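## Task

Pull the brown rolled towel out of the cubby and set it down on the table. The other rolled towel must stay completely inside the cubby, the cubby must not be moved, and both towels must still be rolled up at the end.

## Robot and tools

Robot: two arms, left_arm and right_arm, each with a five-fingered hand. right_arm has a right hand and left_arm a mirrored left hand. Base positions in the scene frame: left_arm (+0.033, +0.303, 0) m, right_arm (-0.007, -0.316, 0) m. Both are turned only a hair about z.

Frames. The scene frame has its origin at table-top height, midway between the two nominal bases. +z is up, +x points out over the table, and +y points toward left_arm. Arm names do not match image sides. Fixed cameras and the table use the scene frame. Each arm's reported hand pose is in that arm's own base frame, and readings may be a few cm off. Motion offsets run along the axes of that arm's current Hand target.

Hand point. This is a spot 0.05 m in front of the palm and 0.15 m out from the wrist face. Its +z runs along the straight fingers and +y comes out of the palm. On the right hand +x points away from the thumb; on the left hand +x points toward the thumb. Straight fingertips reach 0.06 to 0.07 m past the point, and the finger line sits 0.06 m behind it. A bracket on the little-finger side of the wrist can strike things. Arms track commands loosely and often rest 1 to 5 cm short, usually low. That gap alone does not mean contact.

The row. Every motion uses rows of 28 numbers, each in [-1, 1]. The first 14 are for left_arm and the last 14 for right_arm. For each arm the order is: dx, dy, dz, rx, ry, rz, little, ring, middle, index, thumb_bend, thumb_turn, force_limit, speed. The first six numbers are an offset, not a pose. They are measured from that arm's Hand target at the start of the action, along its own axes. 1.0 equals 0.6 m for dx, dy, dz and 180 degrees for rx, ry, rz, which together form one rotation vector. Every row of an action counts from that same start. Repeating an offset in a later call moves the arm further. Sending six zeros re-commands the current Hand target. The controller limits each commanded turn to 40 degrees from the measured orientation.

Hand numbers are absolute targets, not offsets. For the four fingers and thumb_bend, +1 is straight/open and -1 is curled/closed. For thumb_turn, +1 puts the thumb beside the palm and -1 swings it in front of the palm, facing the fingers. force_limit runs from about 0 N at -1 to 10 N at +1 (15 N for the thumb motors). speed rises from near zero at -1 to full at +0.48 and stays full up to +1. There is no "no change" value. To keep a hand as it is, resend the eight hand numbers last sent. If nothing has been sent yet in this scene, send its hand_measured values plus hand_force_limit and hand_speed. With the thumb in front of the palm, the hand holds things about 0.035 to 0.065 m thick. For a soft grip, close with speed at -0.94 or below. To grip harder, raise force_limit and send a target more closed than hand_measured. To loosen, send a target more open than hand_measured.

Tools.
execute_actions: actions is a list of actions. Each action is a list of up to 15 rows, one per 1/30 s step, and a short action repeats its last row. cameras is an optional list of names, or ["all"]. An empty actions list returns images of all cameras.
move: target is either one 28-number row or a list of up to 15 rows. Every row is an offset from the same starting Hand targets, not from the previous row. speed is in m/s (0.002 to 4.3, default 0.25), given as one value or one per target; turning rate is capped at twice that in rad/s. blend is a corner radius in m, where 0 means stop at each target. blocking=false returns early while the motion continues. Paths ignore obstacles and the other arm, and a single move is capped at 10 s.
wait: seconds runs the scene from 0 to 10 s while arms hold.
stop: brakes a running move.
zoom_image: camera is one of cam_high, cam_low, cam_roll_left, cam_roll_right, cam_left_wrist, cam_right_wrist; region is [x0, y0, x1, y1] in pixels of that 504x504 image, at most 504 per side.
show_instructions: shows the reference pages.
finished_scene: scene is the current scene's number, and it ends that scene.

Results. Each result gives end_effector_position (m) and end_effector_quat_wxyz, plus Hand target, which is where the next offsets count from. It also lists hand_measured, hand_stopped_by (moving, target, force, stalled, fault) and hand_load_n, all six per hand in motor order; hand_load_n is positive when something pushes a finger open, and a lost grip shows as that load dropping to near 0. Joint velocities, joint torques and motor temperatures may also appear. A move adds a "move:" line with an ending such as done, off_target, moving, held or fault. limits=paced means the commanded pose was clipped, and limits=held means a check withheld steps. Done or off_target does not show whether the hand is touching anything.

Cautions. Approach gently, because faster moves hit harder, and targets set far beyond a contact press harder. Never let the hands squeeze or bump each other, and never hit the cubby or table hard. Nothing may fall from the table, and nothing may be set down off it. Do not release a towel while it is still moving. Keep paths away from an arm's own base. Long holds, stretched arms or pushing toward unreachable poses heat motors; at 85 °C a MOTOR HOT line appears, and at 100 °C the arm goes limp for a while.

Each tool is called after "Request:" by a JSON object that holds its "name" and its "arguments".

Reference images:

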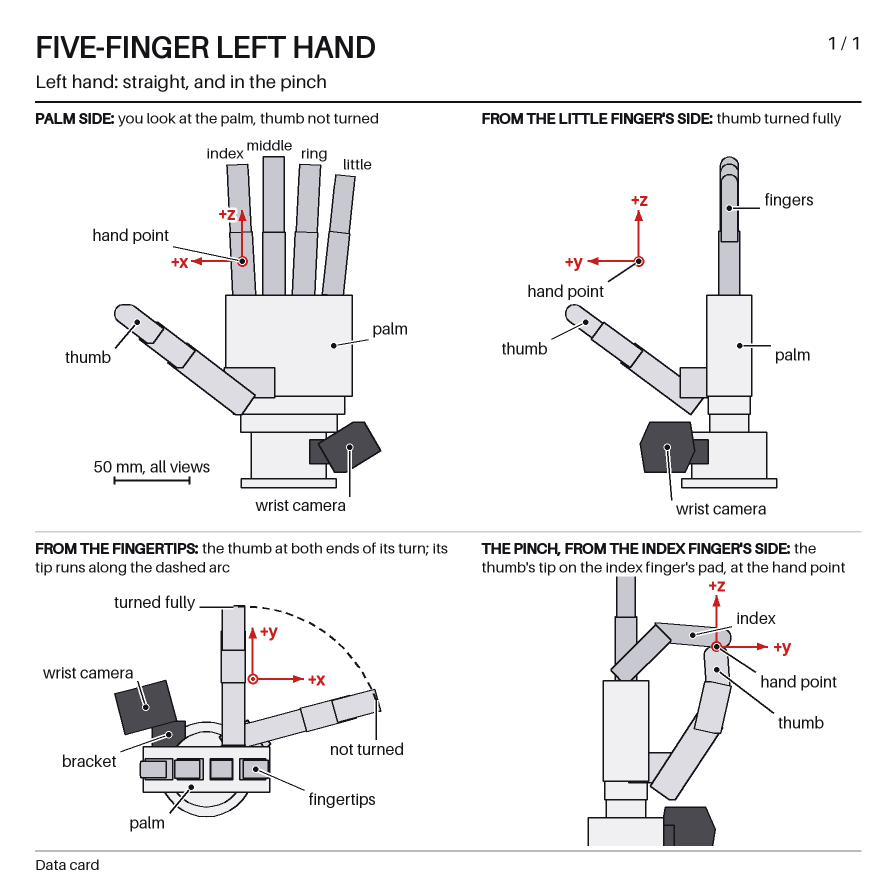

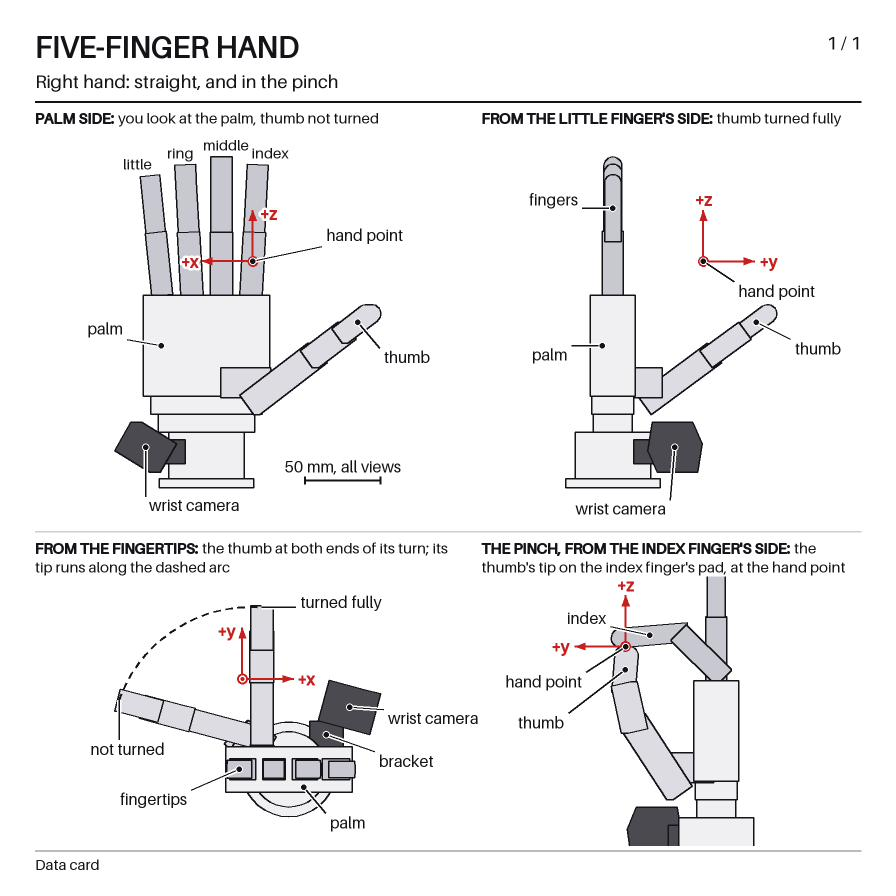

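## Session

Request:
{"name": "execute_actions", "arguments": {"actions": []}}

Request:
{"name": "zoom_image", "arguments": {"camera": "cam_roll_right", "region": [60, 60, 440, 360]}}

Request:
{"name": "zoom_image", "arguments": {"camera": "cam_roll_left", "region": [0, 60, 440, 360]}}

Scene clock: 0.00 s.
left_arm: end_effector_position=(+0.1216, -0.3635, +0.1492) hand_measured=(+1.000, +1.000, +1.000, +1.000, +1.000, +1.000) hand_load_n=(+0.0, +0.0, +0.0, +0.0, +0.0, +0.0) hand_stopped_by=(target, target, target, target, target, target) hand_force_limit=0.00 hand_speed=-0.80 end_effector_quat_wxyz=(+0.567, +0.294, +0.729, -0.247) | right_arm: end_effector_position=(+0.4132, -0.0356, +0.2167) hand_measured=(+1.000, +1.000, +1.000, +1.000, +1.000, +1.000) hand_load_n=(+0.0, +0.0, +0.0, +0.0, +0.0, +0.0) hand_stopped_by=(target, target, target, target, target, target) hand_force_limit=0.00 hand_speed=-0.80 end_effector_quat_wxyz=(+0.130, +0.782, +0.055, +0.607)
Joint positions: left_arm=[-1.74 1.124 0.422 0.312 -0.907 1.23] | right_arm=[0.234 0.88 0.408 0.224 0.365 -1.763]
Joint velocities: within noise
Joint torques (N m): no reading
Motor temperatures (°C): left_arm=[31 32 34 32 28 30] | right_arm=[30 32 34 30 33 32]
Heat: left arm: hottest elbow 34 °C; right arm: hottest elbow 34 °C.
Hand target: left_arm +0.1203, -0.3714, +0.1593; +0.569, +0.286, +0.726, -0.258 | right_arm +0.4194, -0.0341, +0.2312; +0.129, +0.774, +0.051, +0.618

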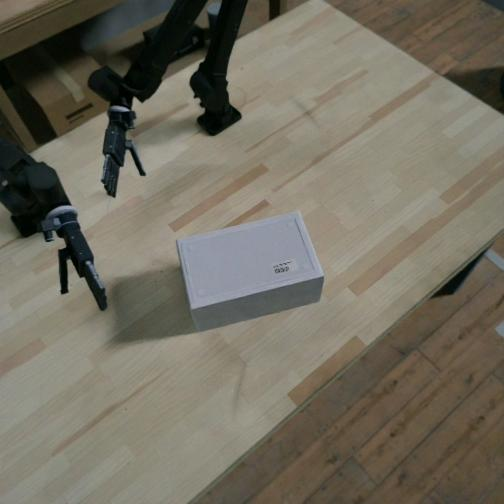

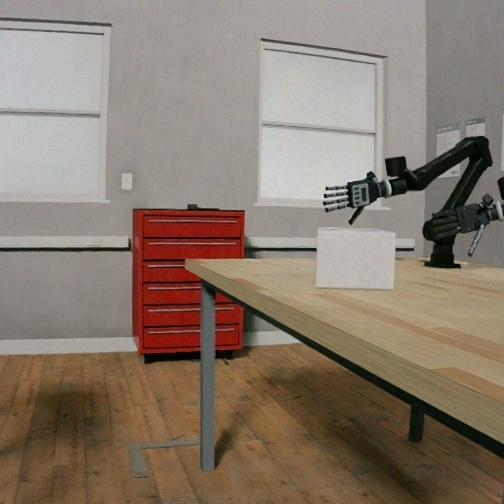

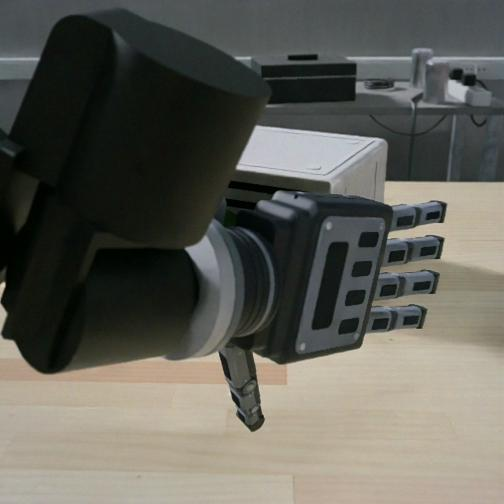

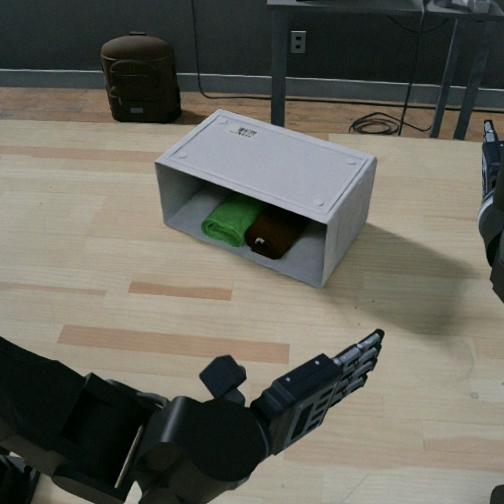

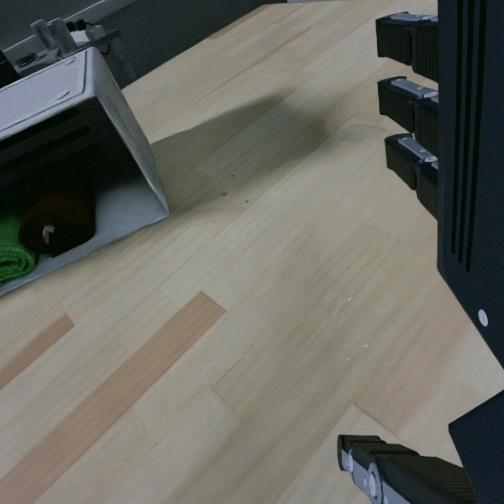

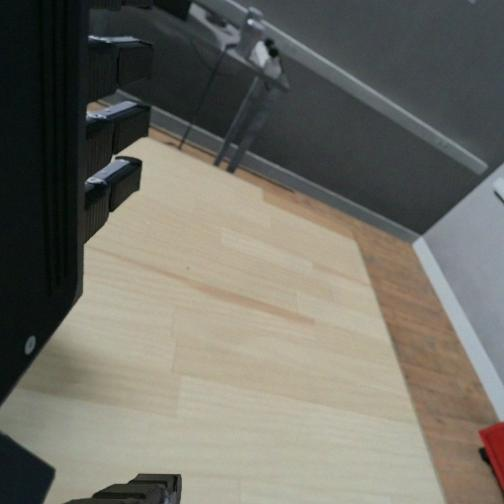

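Scaled by 1.326.

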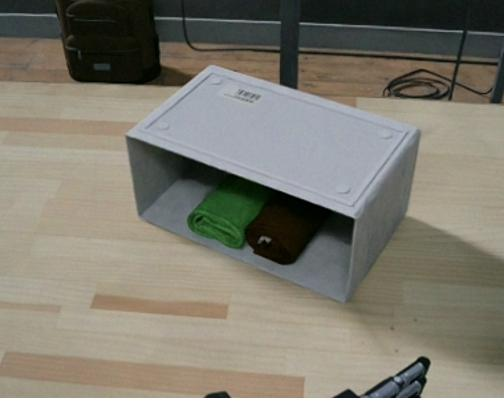

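Scaled by 1.145.

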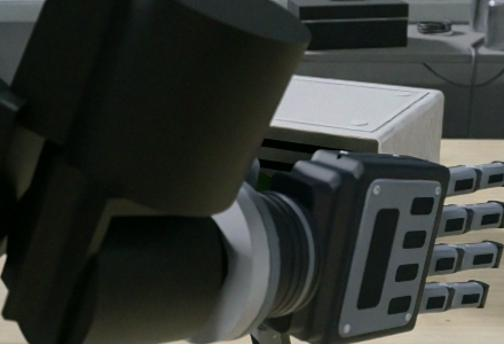

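Request:
{"name": "move", "arguments": {"target": [[0.0792,0.3682,0.093,-0.1188,-0.0226,-0.0357,1,1,1,1,1,-1,0,0,0,0,0,0,0,0,1,1,1,1,1,1,0,-0.8]], "speed": 0.15, "cameras": ["all"]}}

Request:
{"name": "zoom_image", "arguments": {"camera": "cam_roll_right", "region": [140, 100, 390, 300]}}

Scene clock: 15.53 s.
left_arm: end_effector_position=(+0.3014, -0.2525, +0.0900) hand_measured=(+1.000, +1.000, +1.000, +1.000, +1.000, -1.000) hand_load_n=(+0.0, +0.5, +0.0, +0.0, +0.0, +0.5) hand_stopped_by=(target, target, target, target, target, target) hand_force_limit=0.00 hand_speed=0.00 end_effector_quat_wxyz=(+0.619, +0.128, +0.757, -0.164) | right_arm: end_effector_position=(+0.4132, -0.0356, +0.2167) hand_measured=(+1.000, +1.000, +1.000, +1.000, +1.000, +1.000) hand_load_n=(+0.0, +0.0, +0.0, +0.0, +0.0, +0.0) hand_stopped_by=(target, target, target, target, target, target) hand_force_limit=0.00 hand_speed=-0.80 end_effector_quat_wxyz=(+0.130, +0.782, +0.055, +0.607)
Joint positions: left_arm=[-1.12 1.34 0.259 0.847 -0.681 1.331] | right_arm=[0.234 0.88 0.408 0.224 0.365 -1.763]
Joint torques (N m): left_arm=[2.37 -5.3 5.86 2.4 -0.04 0.02] | right_arm=[1.38 -3.14 10.56 1.72 0.19 -0.08]
Heat: left arm: hottest elbow 37 °C; right arm: hottest elbow 38 °C.
Hand target: left_arm +0.3059, -0.2492, +0.0898; +0.622, +0.125, +0.756, -0.160 | right_arm +0.4194, -0.0341, +0.2312; +0.129, +0.774, +0.051, +0.618
Off the commanded pose: left_arm 0.005 m, 1 deg | right_arm 0.016 m, 2 deg.
move: off_target (right_arm)

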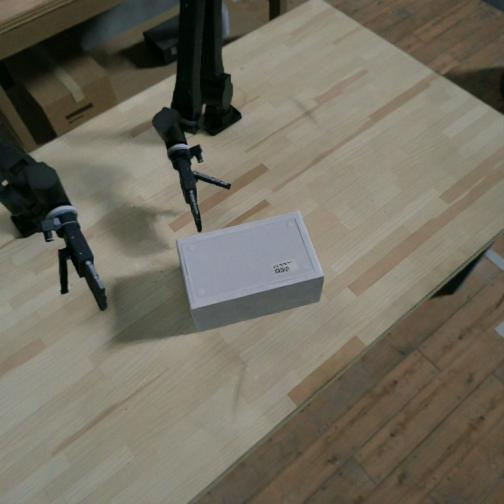

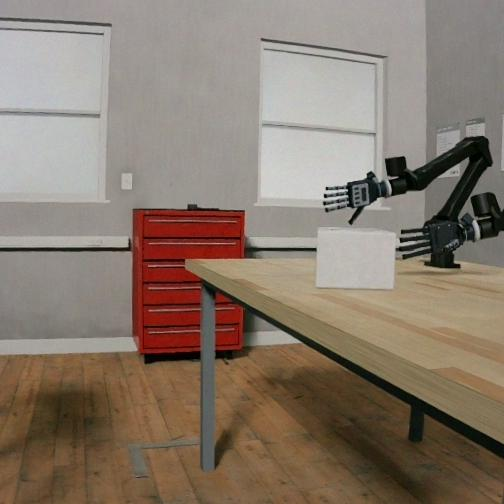

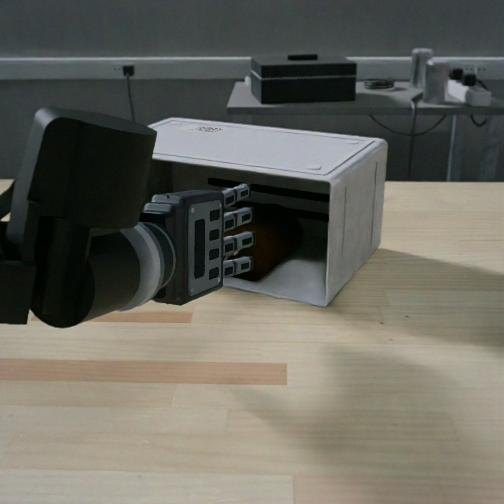

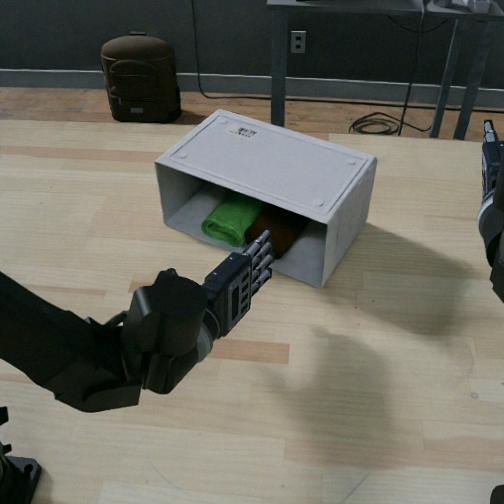

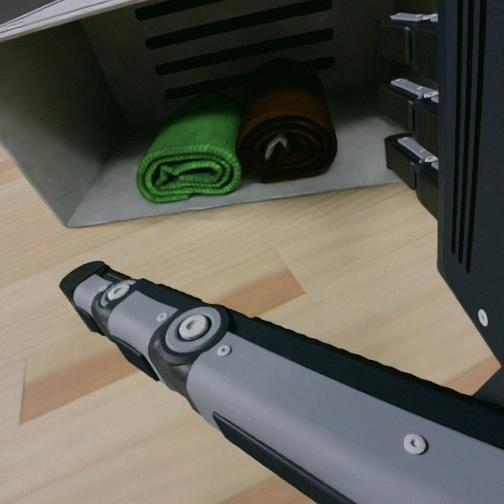

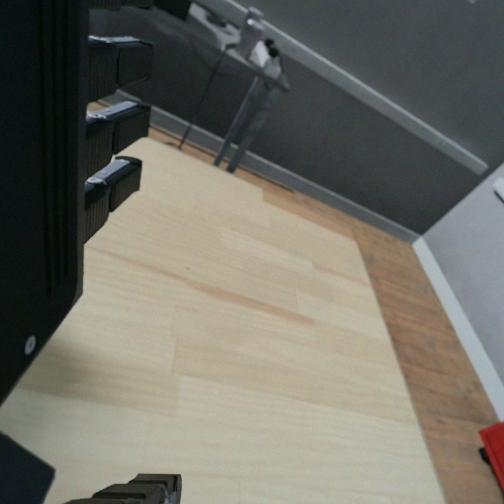

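Scaled by 2.016.

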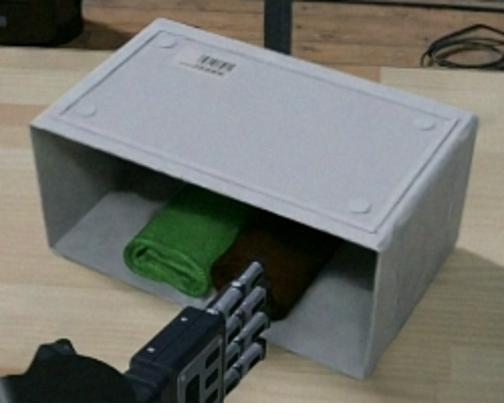

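Request:
{"name": "move", "arguments": {"target": [[0.0981,-0.0115,0.0174,0,0,0,1,1,1,1,1,-1,0,0,0,0,0,0,0,0,1,1,1,1,1,1,0,-0.8]], "speed": 0.12, "cameras": ["cam_left_wrist","cam_roll_right","cam_roll_left","cam_high"]}}

Request:
{"name": "zoom_image", "arguments": {"camera": "cam_roll_right", "region": [140, 100, 390, 300]}}

Scene clock: 35.97 s.
left_arm: end_effector_position=(+0.3038, -0.2536, +0.0309) hand_measured=(+1.000, +1.000, +1.000, +1.000, +1.000, -1.000) hand_load_n=(+0.0, +0.0, +0.0, +0.0, +0.0, +0.5) hand_stopped_by=(target, target, target, target, target, target) hand_force_limit=0.00 hand_speed=0.00 end_effector_quat_wxyz=(+0.621, +0.121, +0.759, -0.154) | right_arm: end_effector_position=(+0.4132, -0.0356, +0.2167) hand_measured=(+1.000, +1.000, +1.000, +1.000, +1.000, +1.000) hand_load_n=(+0.0, +0.0, +0.0, +0.0, +0.0, +0.0) hand_stopped_by=(target, target, target, target, target, target) hand_force_limit=0.00 hand_speed=-0.80 end_effector_quat_wxyz=(+0.130, +0.782, +0.055, +0.607)
Joint positions: left_arm=[-1.124 1.695 0.259 1.195 -0.708 1.326] | right_arm=[0.234 0.88 0.408 0.224 0.365 -1.763]
Joint torques (N m): left_arm=[0.62 -7.82 3.4 2.21 -0.33 -0.02] | right_arm=[1.32 -3.19 10.54 1.73 0.19 -0.09]
Motor temperatures (°C): left_arm=[31 32 37 33 28 30] | right_arm=[30 32 41 30 33 32]
Heat: left arm: hottest elbow 37 °C; right arm: hottest elbow 41 °C.
Hand target: left_arm +0.3012, -0.2603, +0.0309; +0.622, +0.125, +0.756, -0.160 | right_arm +0.4194, -0.0341, +0.2312; +0.129, +0.774, +0.051, +0.618
Off the commanded pose: left_arm 0.007 m, 1 deg | right_arm 0.016 m, 2 deg.
move: off_target (right_arm)
Images, in order (width x height): cam_high 504x504, cam_roll_left 504x504, cam_roll_right 504x504, cam_left_wrist 504x504.

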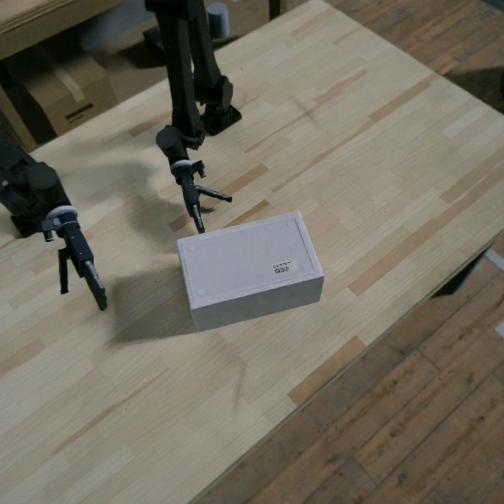

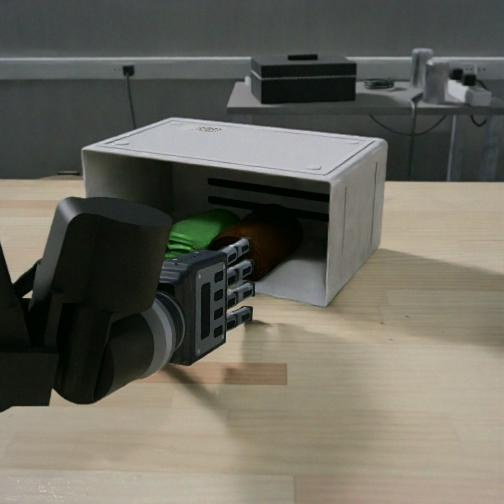

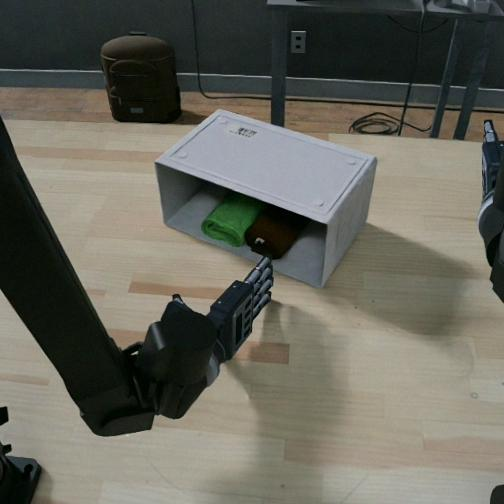

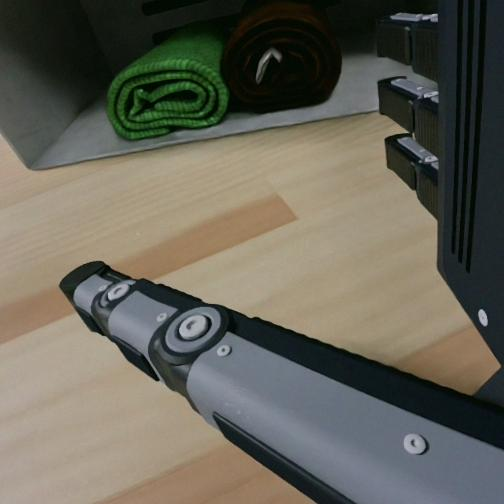

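Scaled by 2.016.

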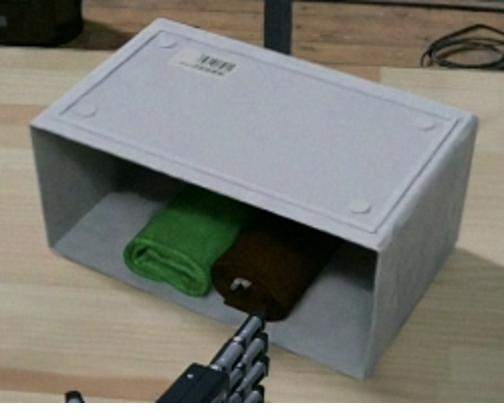

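Request:
{"name": "move", "arguments": {"target": [[-0.0098,-0.0467,0,0,0,0.0556,1,1,1,1,1,-1,0,0,0,0,0,0,0,0,1,1,1,1,1,1,0,-0.8]], "speed": 0.1, "cameras": ["cam_left_wrist","cam_roll_right"]}}

Request:
{"name": "zoom_image", "arguments": {"camera": "cam_roll_right", "region": [140, 100, 390, 300]}}

Scene clock: 43.30 s.
left_arm: end_effector_position=(+0.2929, -0.2759, +0.0397) hand_measured=(+1.000, +1.000, +1.000, +1.000, +1.000, -1.000) hand_load_n=(+0.0, +0.0, +0.0, +0.0, +0.0, +0.5) hand_stopped_by=(target, target, target, target, target, target) hand_force_limit=0.00 hand_speed=0.00 end_effector_quat_wxyz=(+0.634, +0.182, +0.744, -0.105) | right_arm: end_effector_position=(+0.4132, -0.0356, +0.2167) hand_measured=(+1.000, +1.000, +1.000, +1.000, +1.000, +1.000) hand_load_n=(+0.0, +0.0, +0.0, +0.0, +0.0, +0.0) hand_stopped_by=(target, target, target, target, target, target) hand_force_limit=0.00 hand_speed=-0.80 end_effector_quat_wxyz=(+0.130, +0.782, +0.055, +0.607)
Joint positions: left_arm=[-1.212 1.719 0.307 1.162 -0.792 1.466] | right_arm=[0.234 0.88 0.408 0.224 0.365 -1.763]
Joint torques (N m): left_arm=[0.26 -8.18 4.81 0.96 -0.41 0.01] | right_arm=[1.26 -3.14 10.58 1.7 0.19 -0.08]
Heat: left arm: hottest elbow 37 °C; right arm: hottest elbow 42 °C.
Hand target: left_arm +0.2915, -0.2861, +0.0391; +0.634, +0.191, +0.742, -0.105 | right_arm +0.4194, -0.0341, +0.2312; +0.129, +0.774, +0.051, +0.618
Off the commanded pose: left_arm 0.010 m, 1 deg | right_arm 0.016 m, 2 deg.
move: off_target (right_arm)
Images, in order (width x height): cam_roll_right 504x504, cam_left_wrist 504x504.

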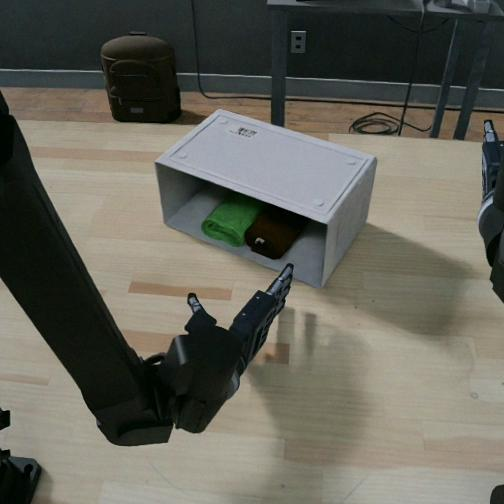

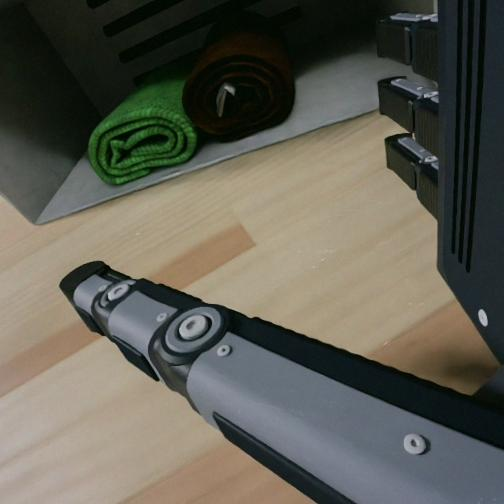

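Scaled by 2.016.

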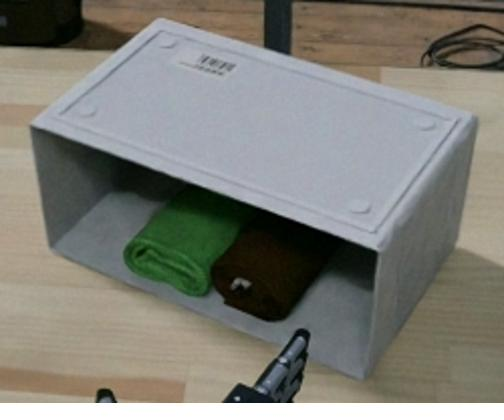

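Request:
{"name": "move", "arguments": {"target": [[-0.0288,0.0025,0.1642,0,0,0,1,1,1,1,1,-1,0,0,0,0,0,0,0,0,1,1,1,1,1,1,0,-0.8]], "speed": 0.1, "cameras": ["cam_left_wrist","cam_roll_right","cam_roll_left"]}}

Request:
{"name": "zoom_image", "arguments": {"camera": "cam_roll_right", "region": [140, 100, 390, 300]}}

Scene clock: 47.77 s.
left_arm: end_effector_position=(+0.3714, -0.3264, +0.0425) hand_measured=(+1.000, +1.000, +1.000, +1.000, +1.000, -1.000) hand_load_n=(+0.5, +0.0, +0.0, +0.0, +0.0, +0.0) hand_stopped_by=(target, target, target, target, target, target) hand_force_limit=0.00 hand_speed=0.00 end_effector_quat_wxyz=(+0.635, +0.192, +0.740, -0.116) | right_arm: end_effector_position=(+0.4132, -0.0356, +0.2167) hand_measured=(+1.000, +1.000, +1.000, +1.000, +1.000, +1.000) hand_load_n=(+0.0, +0.0, +0.0, +0.0, +0.0, +0.0) hand_stopped_by=(target, target, target, target, target, target) hand_force_limit=0.00 hand_speed=-0.80 end_effector_quat_wxyz=(+0.130, +0.782, +0.055, +0.607)
Joint positions: left_arm=[-1.046 1.801 0.506 1.09 -0.601 1.526] | right_arm=[0.234 0.88 0.408 0.224 0.365 -1.763]
Joint torques (N m): left_arm=[2.55 -9.64 6.42 0.91 -0.08 0.05] | right_arm=[1.26 -3.31 10.55 1.69 0.19 -0.08]
Heat: left arm: hottest elbow 36 °C; right arm: hottest elbow 43 °C.
Hand target: left_arm +0.3830, -0.3263, +0.0390; +0.634, +0.191, +0.742, -0.105 | right_arm +0.4194, -0.0341, +0.2312; +0.129, +0.774, +0.051, +0.618
Off the commanded pose: left_arm 0.012 m, 1 deg | right_arm 0.016 m, 2 deg.
move: off_target (left_arm, right_arm)
Images, in order (width x height): cam_roll_left 504x504, cam_roll_right 504x504, cam_left_wrist 504x504.

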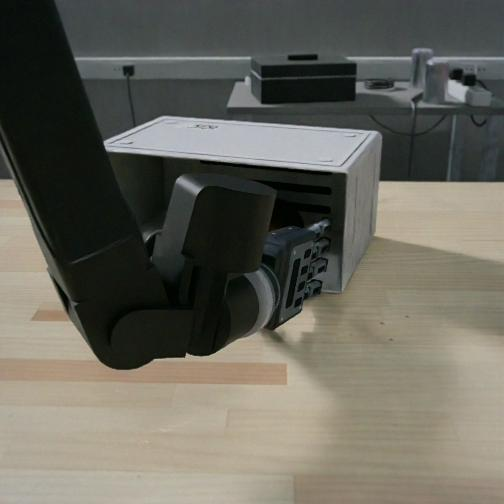

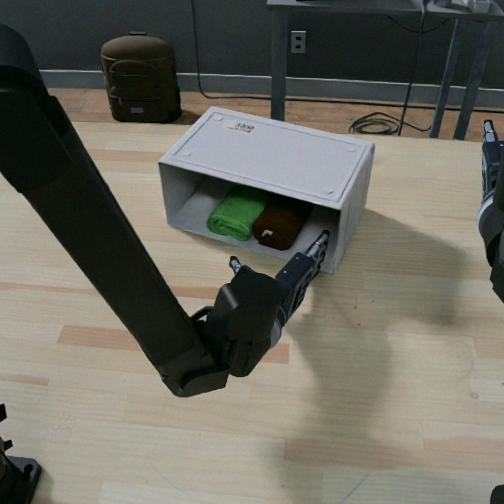

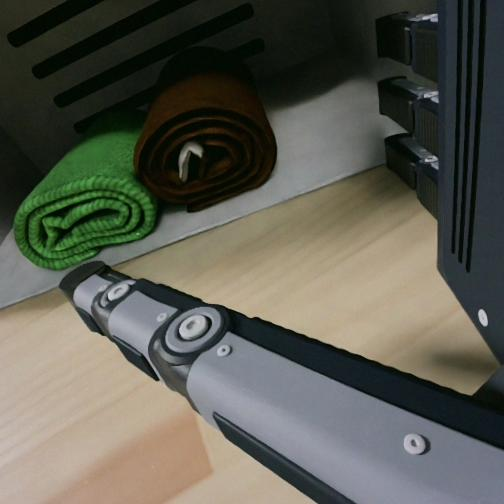

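Scaled by 2.016.

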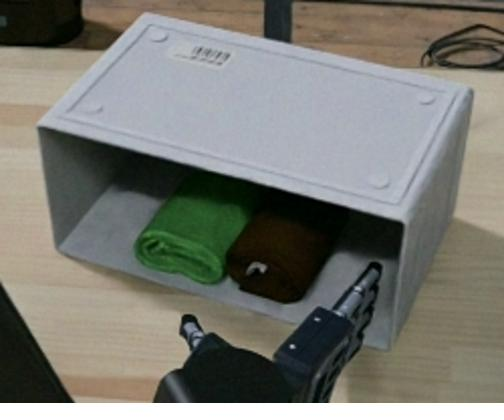

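Request:
{"name": "move", "arguments": {"target": [[0.015,-0.0012,-0.0821,0,0,0,1,1,1,1,1,-1,0,0,0,0,0,0,0,0,1,1,1,1,1,1,0,-0.8],[0.0288,0.055,-0.1642,0,0,0,1,1,1,1,1,-1,0,0,0,0,0,0,0,0,1,1,1,1,1,1,0,-0.8]], "speed": 0.12, "blend": 0.02, "cameras": ["cam_left_wrist","cam_roll_right","cam_roll_left","cam_high"]}}

Request:
{"name": "zoom_image", "arguments": {"camera": "cam_roll_right", "region": [140, 100, 390, 300]}}

Request:
{"name": "zoom_image", "arguments": {"camera": "cam_high", "region": [130, 150, 380, 350]}}

Scene clock: 51.67 s.
left_arm: end_effector_position=(+0.3116, -0.2542, +0.0411) hand_measured=(+1.000, +1.000, +1.000, +1.000, +1.000, -1.000) hand_load_n=(+0.0, +0.0, +0.0, +0.0, +0.0, +0.5) hand_stopped_by=(target, target, target, target, target, target) hand_force_limit=0.00 hand_speed=0.00 end_effector_quat_wxyz=(+0.634, +0.191, +0.743, -0.098) | right_arm: end_effector_position=(+0.4132, -0.0356, +0.2167) hand_measured=(+1.000, +1.000, +1.000, +1.000, +1.000, +1.000) hand_load_n=(+0.0, +0.0, +0.0, +0.0, +0.0, +0.0) hand_stopped_by=(target, target, target, target, target, target) hand_force_limit=0.00 hand_speed=-0.80 end_effector_quat_wxyz=(+0.130, +0.782, +0.055, +0.607)
Joint positions: left_arm=[-1.119 1.711 0.274 1.203 -0.701 1.516] | right_arm=[0.234 0.88 0.408 0.224 0.365 -1.763]
Joint torques (N m): left_arm=[-0.38 -9.47 1.7 1.8 -0.38 -0.14] | right_arm=[1.26 -3.25 10.56 1.72 0.19 -0.09]
Heat: left arm: hottest elbow 36 °C; right arm: hottest elbow 43 °C.
Hand target: left_arm +0.3058, -0.2548, +0.0420; +0.634, +0.191, +0.742, -0.105 | right_arm +0.4194, -0.0341, +0.2312; +0.129, +0.774, +0.051, +0.618
Off the commanded pose: left_arm 0.006 m, 1 deg | right_arm 0.016 m, 2 deg.
move: off_target (right_arm)
Images, in order (width x height): cam_high 504x504, cam_roll_left 504x504, cam_roll_right 504x504, cam_left_wrist 504x504.

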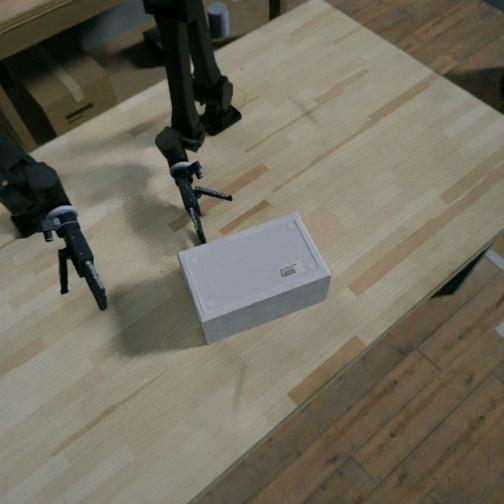

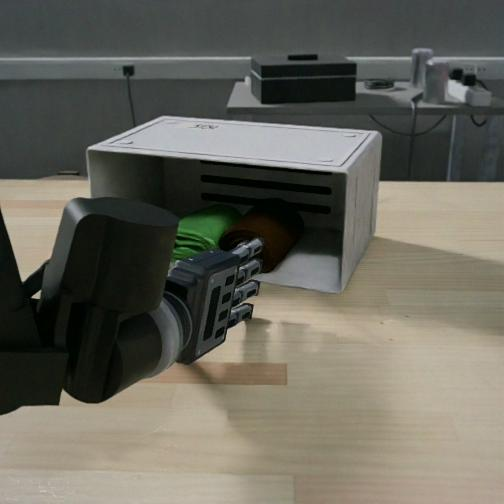

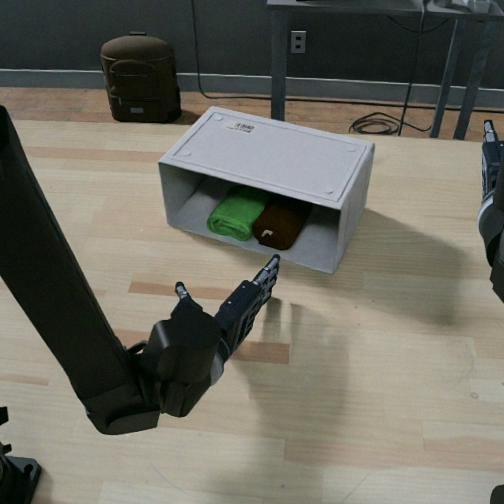

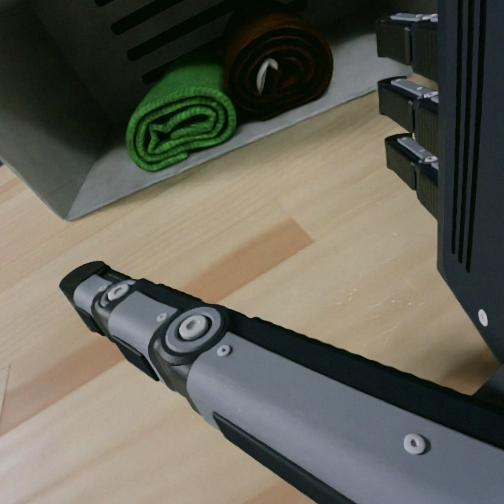

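Scaled by 2.016.

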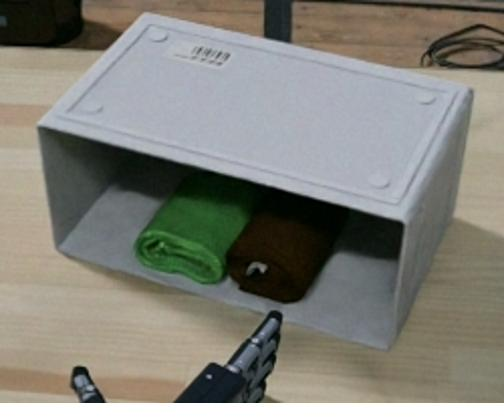

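Scaled by 2.016.

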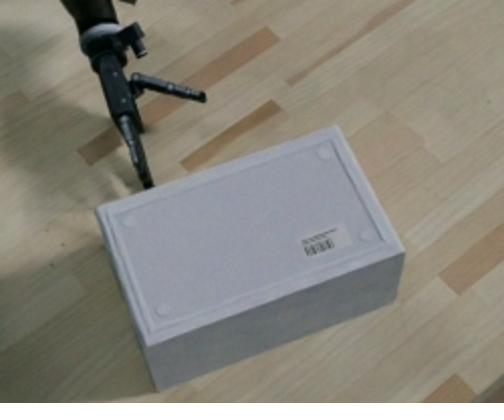

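Request:
{"name": "move", "arguments": {"target": [[-0.0275,0.004,0.1576,-0.0218,0.0019,-0.0039,1,1,1,1,1,-1,0,0,0,0,0,0,0,0,1,1,1,1,1,1,0,-0.8]], "speed": 0.08, "cameras": ["cam_left_wrist","cam_roll_right","cam_roll_left"]}}

Request:
{"name": "zoom_image", "arguments": {"camera": "cam_roll_right", "region": [140, 100, 390, 300]}}

Scene clock: 59.83 s.
left_arm: end_effector_position=(+0.3829, -0.2902, +0.0430) hand_measured=(+1.000, +1.000, +1.000, +1.000, +1.000, -1.000) hand_load_n=(+0.0, +0.0, +0.0, +0.0, +0.0, +0.0) hand_stopped_by=(target, target, target, target, target, target) hand_force_limit=0.00 hand_speed=0.00 end_effector_quat_wxyz=(+0.636, +0.167, +0.748, -0.090) | right_arm: end_effector_position=(+0.4132, -0.0356, +0.2167) hand_measured=(+1.000, +1.000, +1.000, +1.000, +1.000, +1.000) hand_load_n=(+0.0, +0.0, +0.0, +0.0, +0.0, +0.0) hand_stopped_by=(target, target, target, target, target, target) hand_force_limit=0.00 hand_speed=-0.80 end_effector_quat_wxyz=(+0.130, +0.782, +0.055, +0.607)
Joint positions: left_arm=[-0.988 1.779 0.472 1.092 -0.618 1.524] | right_arm=[0.234 0.88 0.408 0.224 0.365 -1.763]
Joint torques (N m): left_arm=[2.43 -9.52 6.43 1.03 0 -0.04] | right_arm=[1.32 -3.19 10.56 1.72 0.19 -0.08]
Heat: left arm: hottest elbow 36 °C; right arm: hottest elbow 44 °C.
Hand target: left_arm +0.3940, -0.2928, +0.0420; +0.637, +0.165, +0.748, -0.083 | right_arm +0.4194, -0.0341, +0.2312; +0.129, +0.774, +0.051, +0.618
Off the commanded pose: left_arm 0.011 m, 1 deg | right_arm 0.016 m, 2 deg.
move: off_target (left_arm, right_arm)
Images, in order (width x height): cam_roll_left 504x504, cam_roll_right 504x504, cam_left_wrist 504x504.

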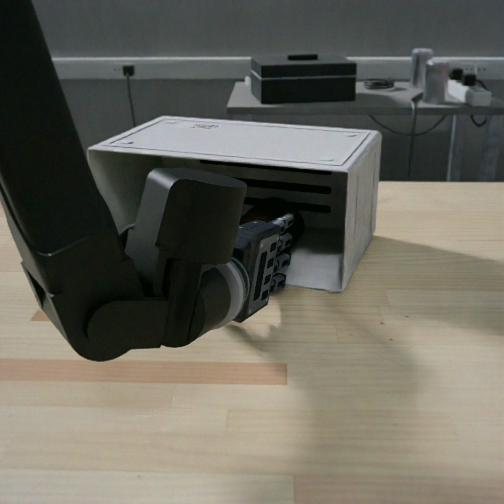

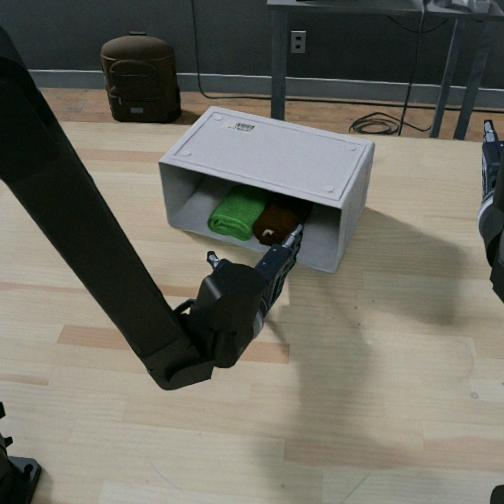

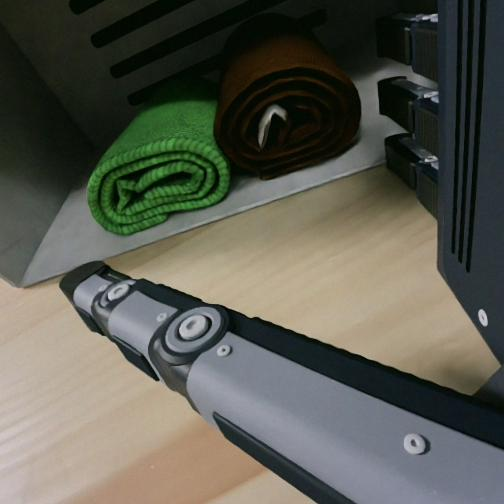

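Scaled by 2.016.

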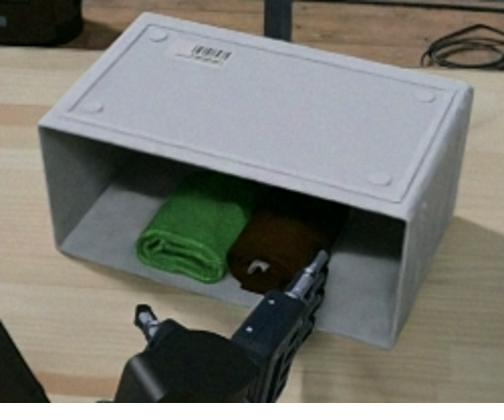

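Request:
{"name": "move", "arguments": {"target": [[-0.0151,-0.0355,0.0676,0,0,0,1,1,1,1,1,-1,0,0,0,0,0,0,0,0,1,1,1,1,1,1,0,-0.8]], "speed": 0.08, "cameras": ["cam_left_wrist","cam_roll_right"]}}

Request:
{"name": "zoom_image", "arguments": {"camera": "cam_roll_right", "region": [140, 100, 390, 300]}}

Scene clock: 63.60 s.
left_arm: end_effector_position=(+0.4139, -0.3238, +0.0440) hand_measured=(+1.000, +1.000, +1.000, +1.000, +1.000, -1.000) hand_load_n=(+0.0, +0.0, +0.0, -1.0, +0.0, +0.5) hand_stopped_by=(target, target, target, target, target, target) hand_force_limit=0.00 hand_speed=0.00 end_effector_quat_wxyz=(+0.637, +0.165, +0.747, -0.088) | right_arm: end_effector_position=(+0.4132, -0.0356, +0.2167) hand_measured=(+1.000, +1.000, +1.000, +1.000, +1.000, +1.000) hand_load_n=(+0.0, +0.0, +0.0, +0.0, +0.0, +0.0) hand_stopped_by=(target, target, target, target, target, target) hand_force_limit=0.00 hand_speed=-0.80 end_effector_quat_wxyz=(+0.130, +0.782, +0.055, +0.607)
Joint positions: left_arm=[-0.97 1.832 0.599 1.022 -0.605 1.53] | right_arm=[0.234 0.88 0.408 0.224 0.365 -1.763]
Joint torques (N m): left_arm=[2.32 -10.23 7.28 0.96 0.08 0] | right_arm=[1.2 -3.19 10.55 1.72 0.2 -0.08]
Heat: left arm: hottest elbow 36 °C; right arm: hottest elbow 44 °C.
Hand target: left_arm +0.4253, -0.3274, +0.0419; +0.637, +0.165, +0.748, -0.083 | right_arm +0.4194, -0.0341, +0.2312; +0.129, +0.774, +0.051, +0.618
Off the commanded pose: left_arm 0.012 m, 1 deg | right_arm 0.016 m, 2 deg.
move: off_target (left_arm, right_arm)
Images, in order (width x height): cam_roll_right 504x504, cam_left_wrist 504x504.

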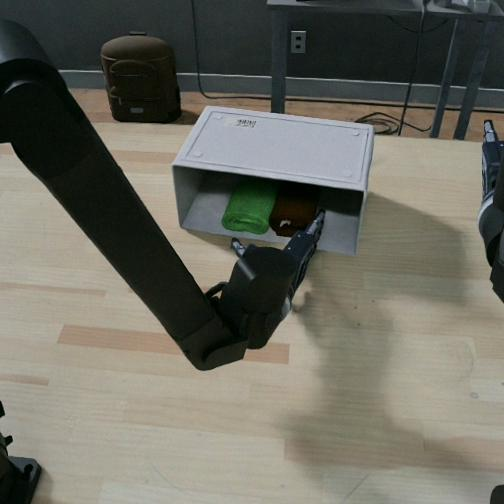

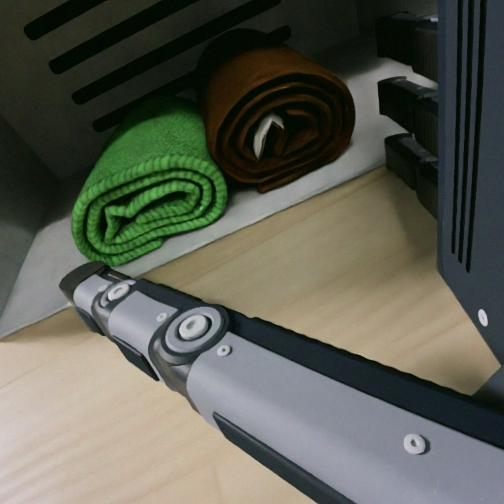

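Scaled by 2.016.

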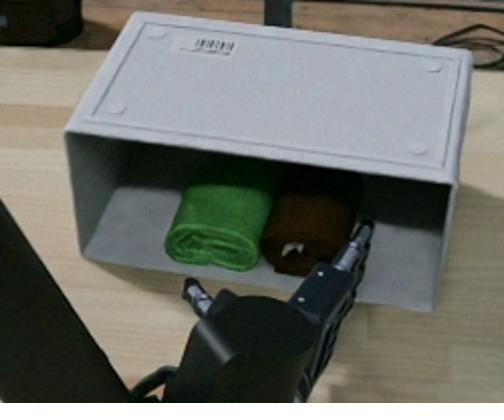

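Request:
{"name": "move", "arguments": {"target": [[0.02,0,-0.13,0,0,0,1,1,1,1,1,-1,0,0,0,0,0,0,0,0,1,1,1,1,1,1,0,-0.8],[-0.04,0,-0.17,0,0,0,1,1,1,1,1,-1,0,0,0,0,0,0,0,0,1,1,1,1,1,1,0,-0.8]], "speed": 0.12, "blend": 0.01, "cameras": ["cam_left_wrist","cam_roll_right","cam_roll_left","cam_high","cam_low"]}}

Request:
{"name": "zoom_image", "arguments": {"camera": "cam_roll_right", "region": [140, 100, 390, 300]}}

Request:
{"name": "zoom_image", "arguments": {"camera": "cam_roll_left", "region": [60, 100, 400, 370]}}

Request:
{"name": "zoom_image", "arguments": {"camera": "cam_high", "region": [130, 150, 380, 350]}}

Scene clock: 69.50 s.
left_arm: end_effector_position=(+0.3395, -0.2938, +0.0812) hand_measured=(+1.000, +1.000, +1.000, +1.000, +1.000, -1.000) hand_load_n=(+0.0, +0.0, +0.0, +0.0, +0.0, +0.0) hand_stopped_by=(target, target, target, target, target, target) hand_force_limit=0.00 hand_speed=0.00 end_effector_quat_wxyz=(+0.638, +0.164, +0.749, -0.076) | right_arm: end_effector_position=(+0.4132, -0.0356, +0.2167) hand_measured=(+1.000, +1.000, +1.000, +1.000, +1.000, +1.000) hand_load_n=(+0.0, +0.0, +0.0, -0.5, +0.0, +0.0) hand_stopped_by=(target, target, target, target, target, target) hand_force_limit=0.00 hand_speed=-0.80 end_effector_quat_wxyz=(+0.130, +0.782, +0.055, +0.607)
Joint positions: left_arm=[-1.116 1.595 0.439 0.91 -0.765 1.496] | right_arm=[0.234 0.88 0.408 0.224 0.365 -1.763]
Joint torques (N m): left_arm=[0.38 -10.29 4.83 0.99 -0.38 -0.13] | right_arm=[1.44 -3.25 10.54 1.72 0.2 -0.09]
Heat: left arm: hottest elbow 36 °C; right arm: hottest elbow 45 °C.
Hand target: left_arm +0.3340, -0.2968, +0.0832; +0.637, +0.165, +0.748, -0.083 | right_arm +0.4194, -0.0341, +0.2312; +0.129, +0.774, +0.051, +0.618
Off the commanded pose: left_arm 0.007 m, 1 deg | right_arm 0.016 m, 2 deg.
move: off_target (right_arm)
Images, in order (width x height): cam_high 504x504, cam_low 504x504, cam_roll_left 504x504, cam_roll_right 504x504, cam_left_wrist 504x504.

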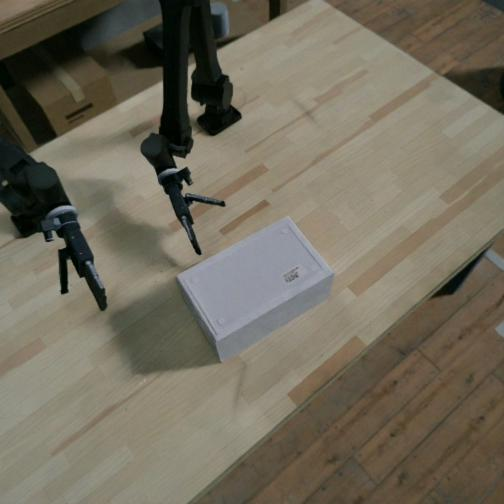

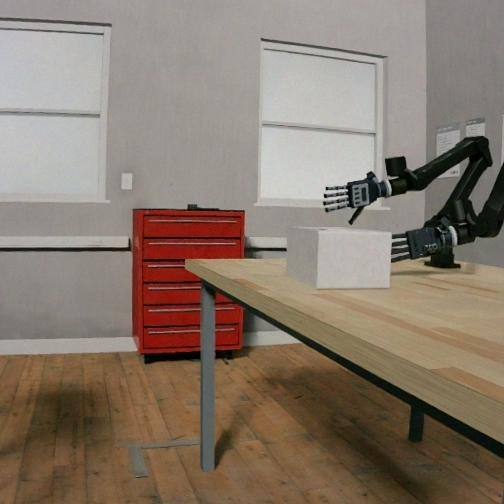

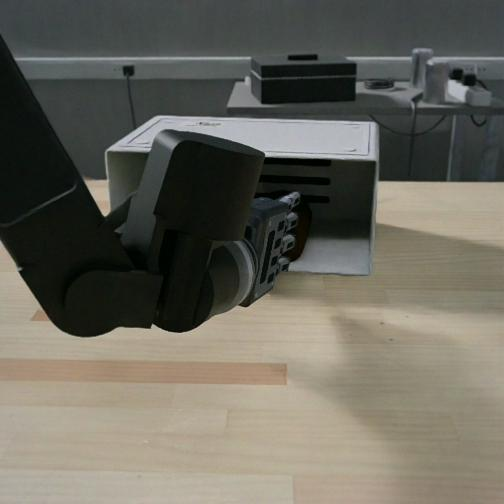

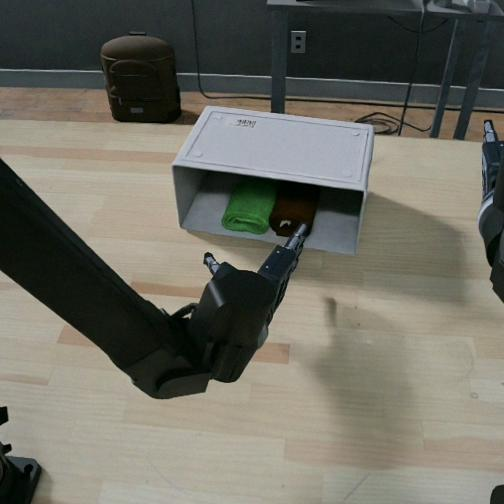

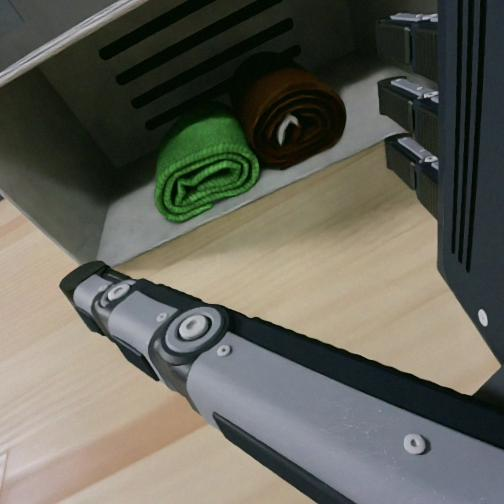

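Scaled by 2.016.

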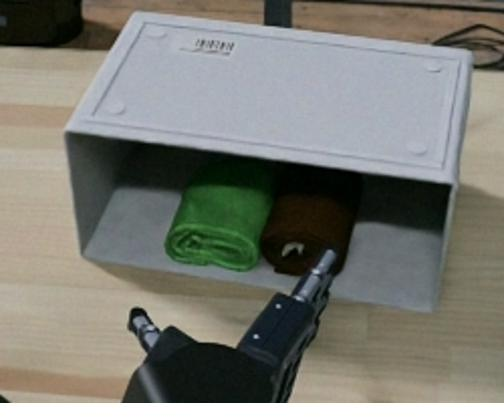

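Scaled by 1.482.

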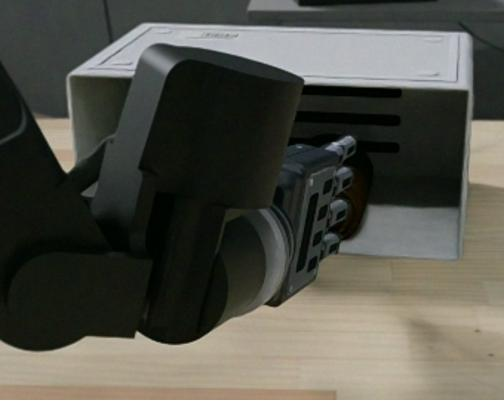

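Scaled by 2.016.

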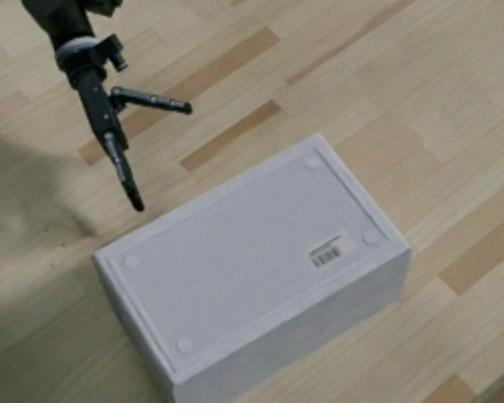

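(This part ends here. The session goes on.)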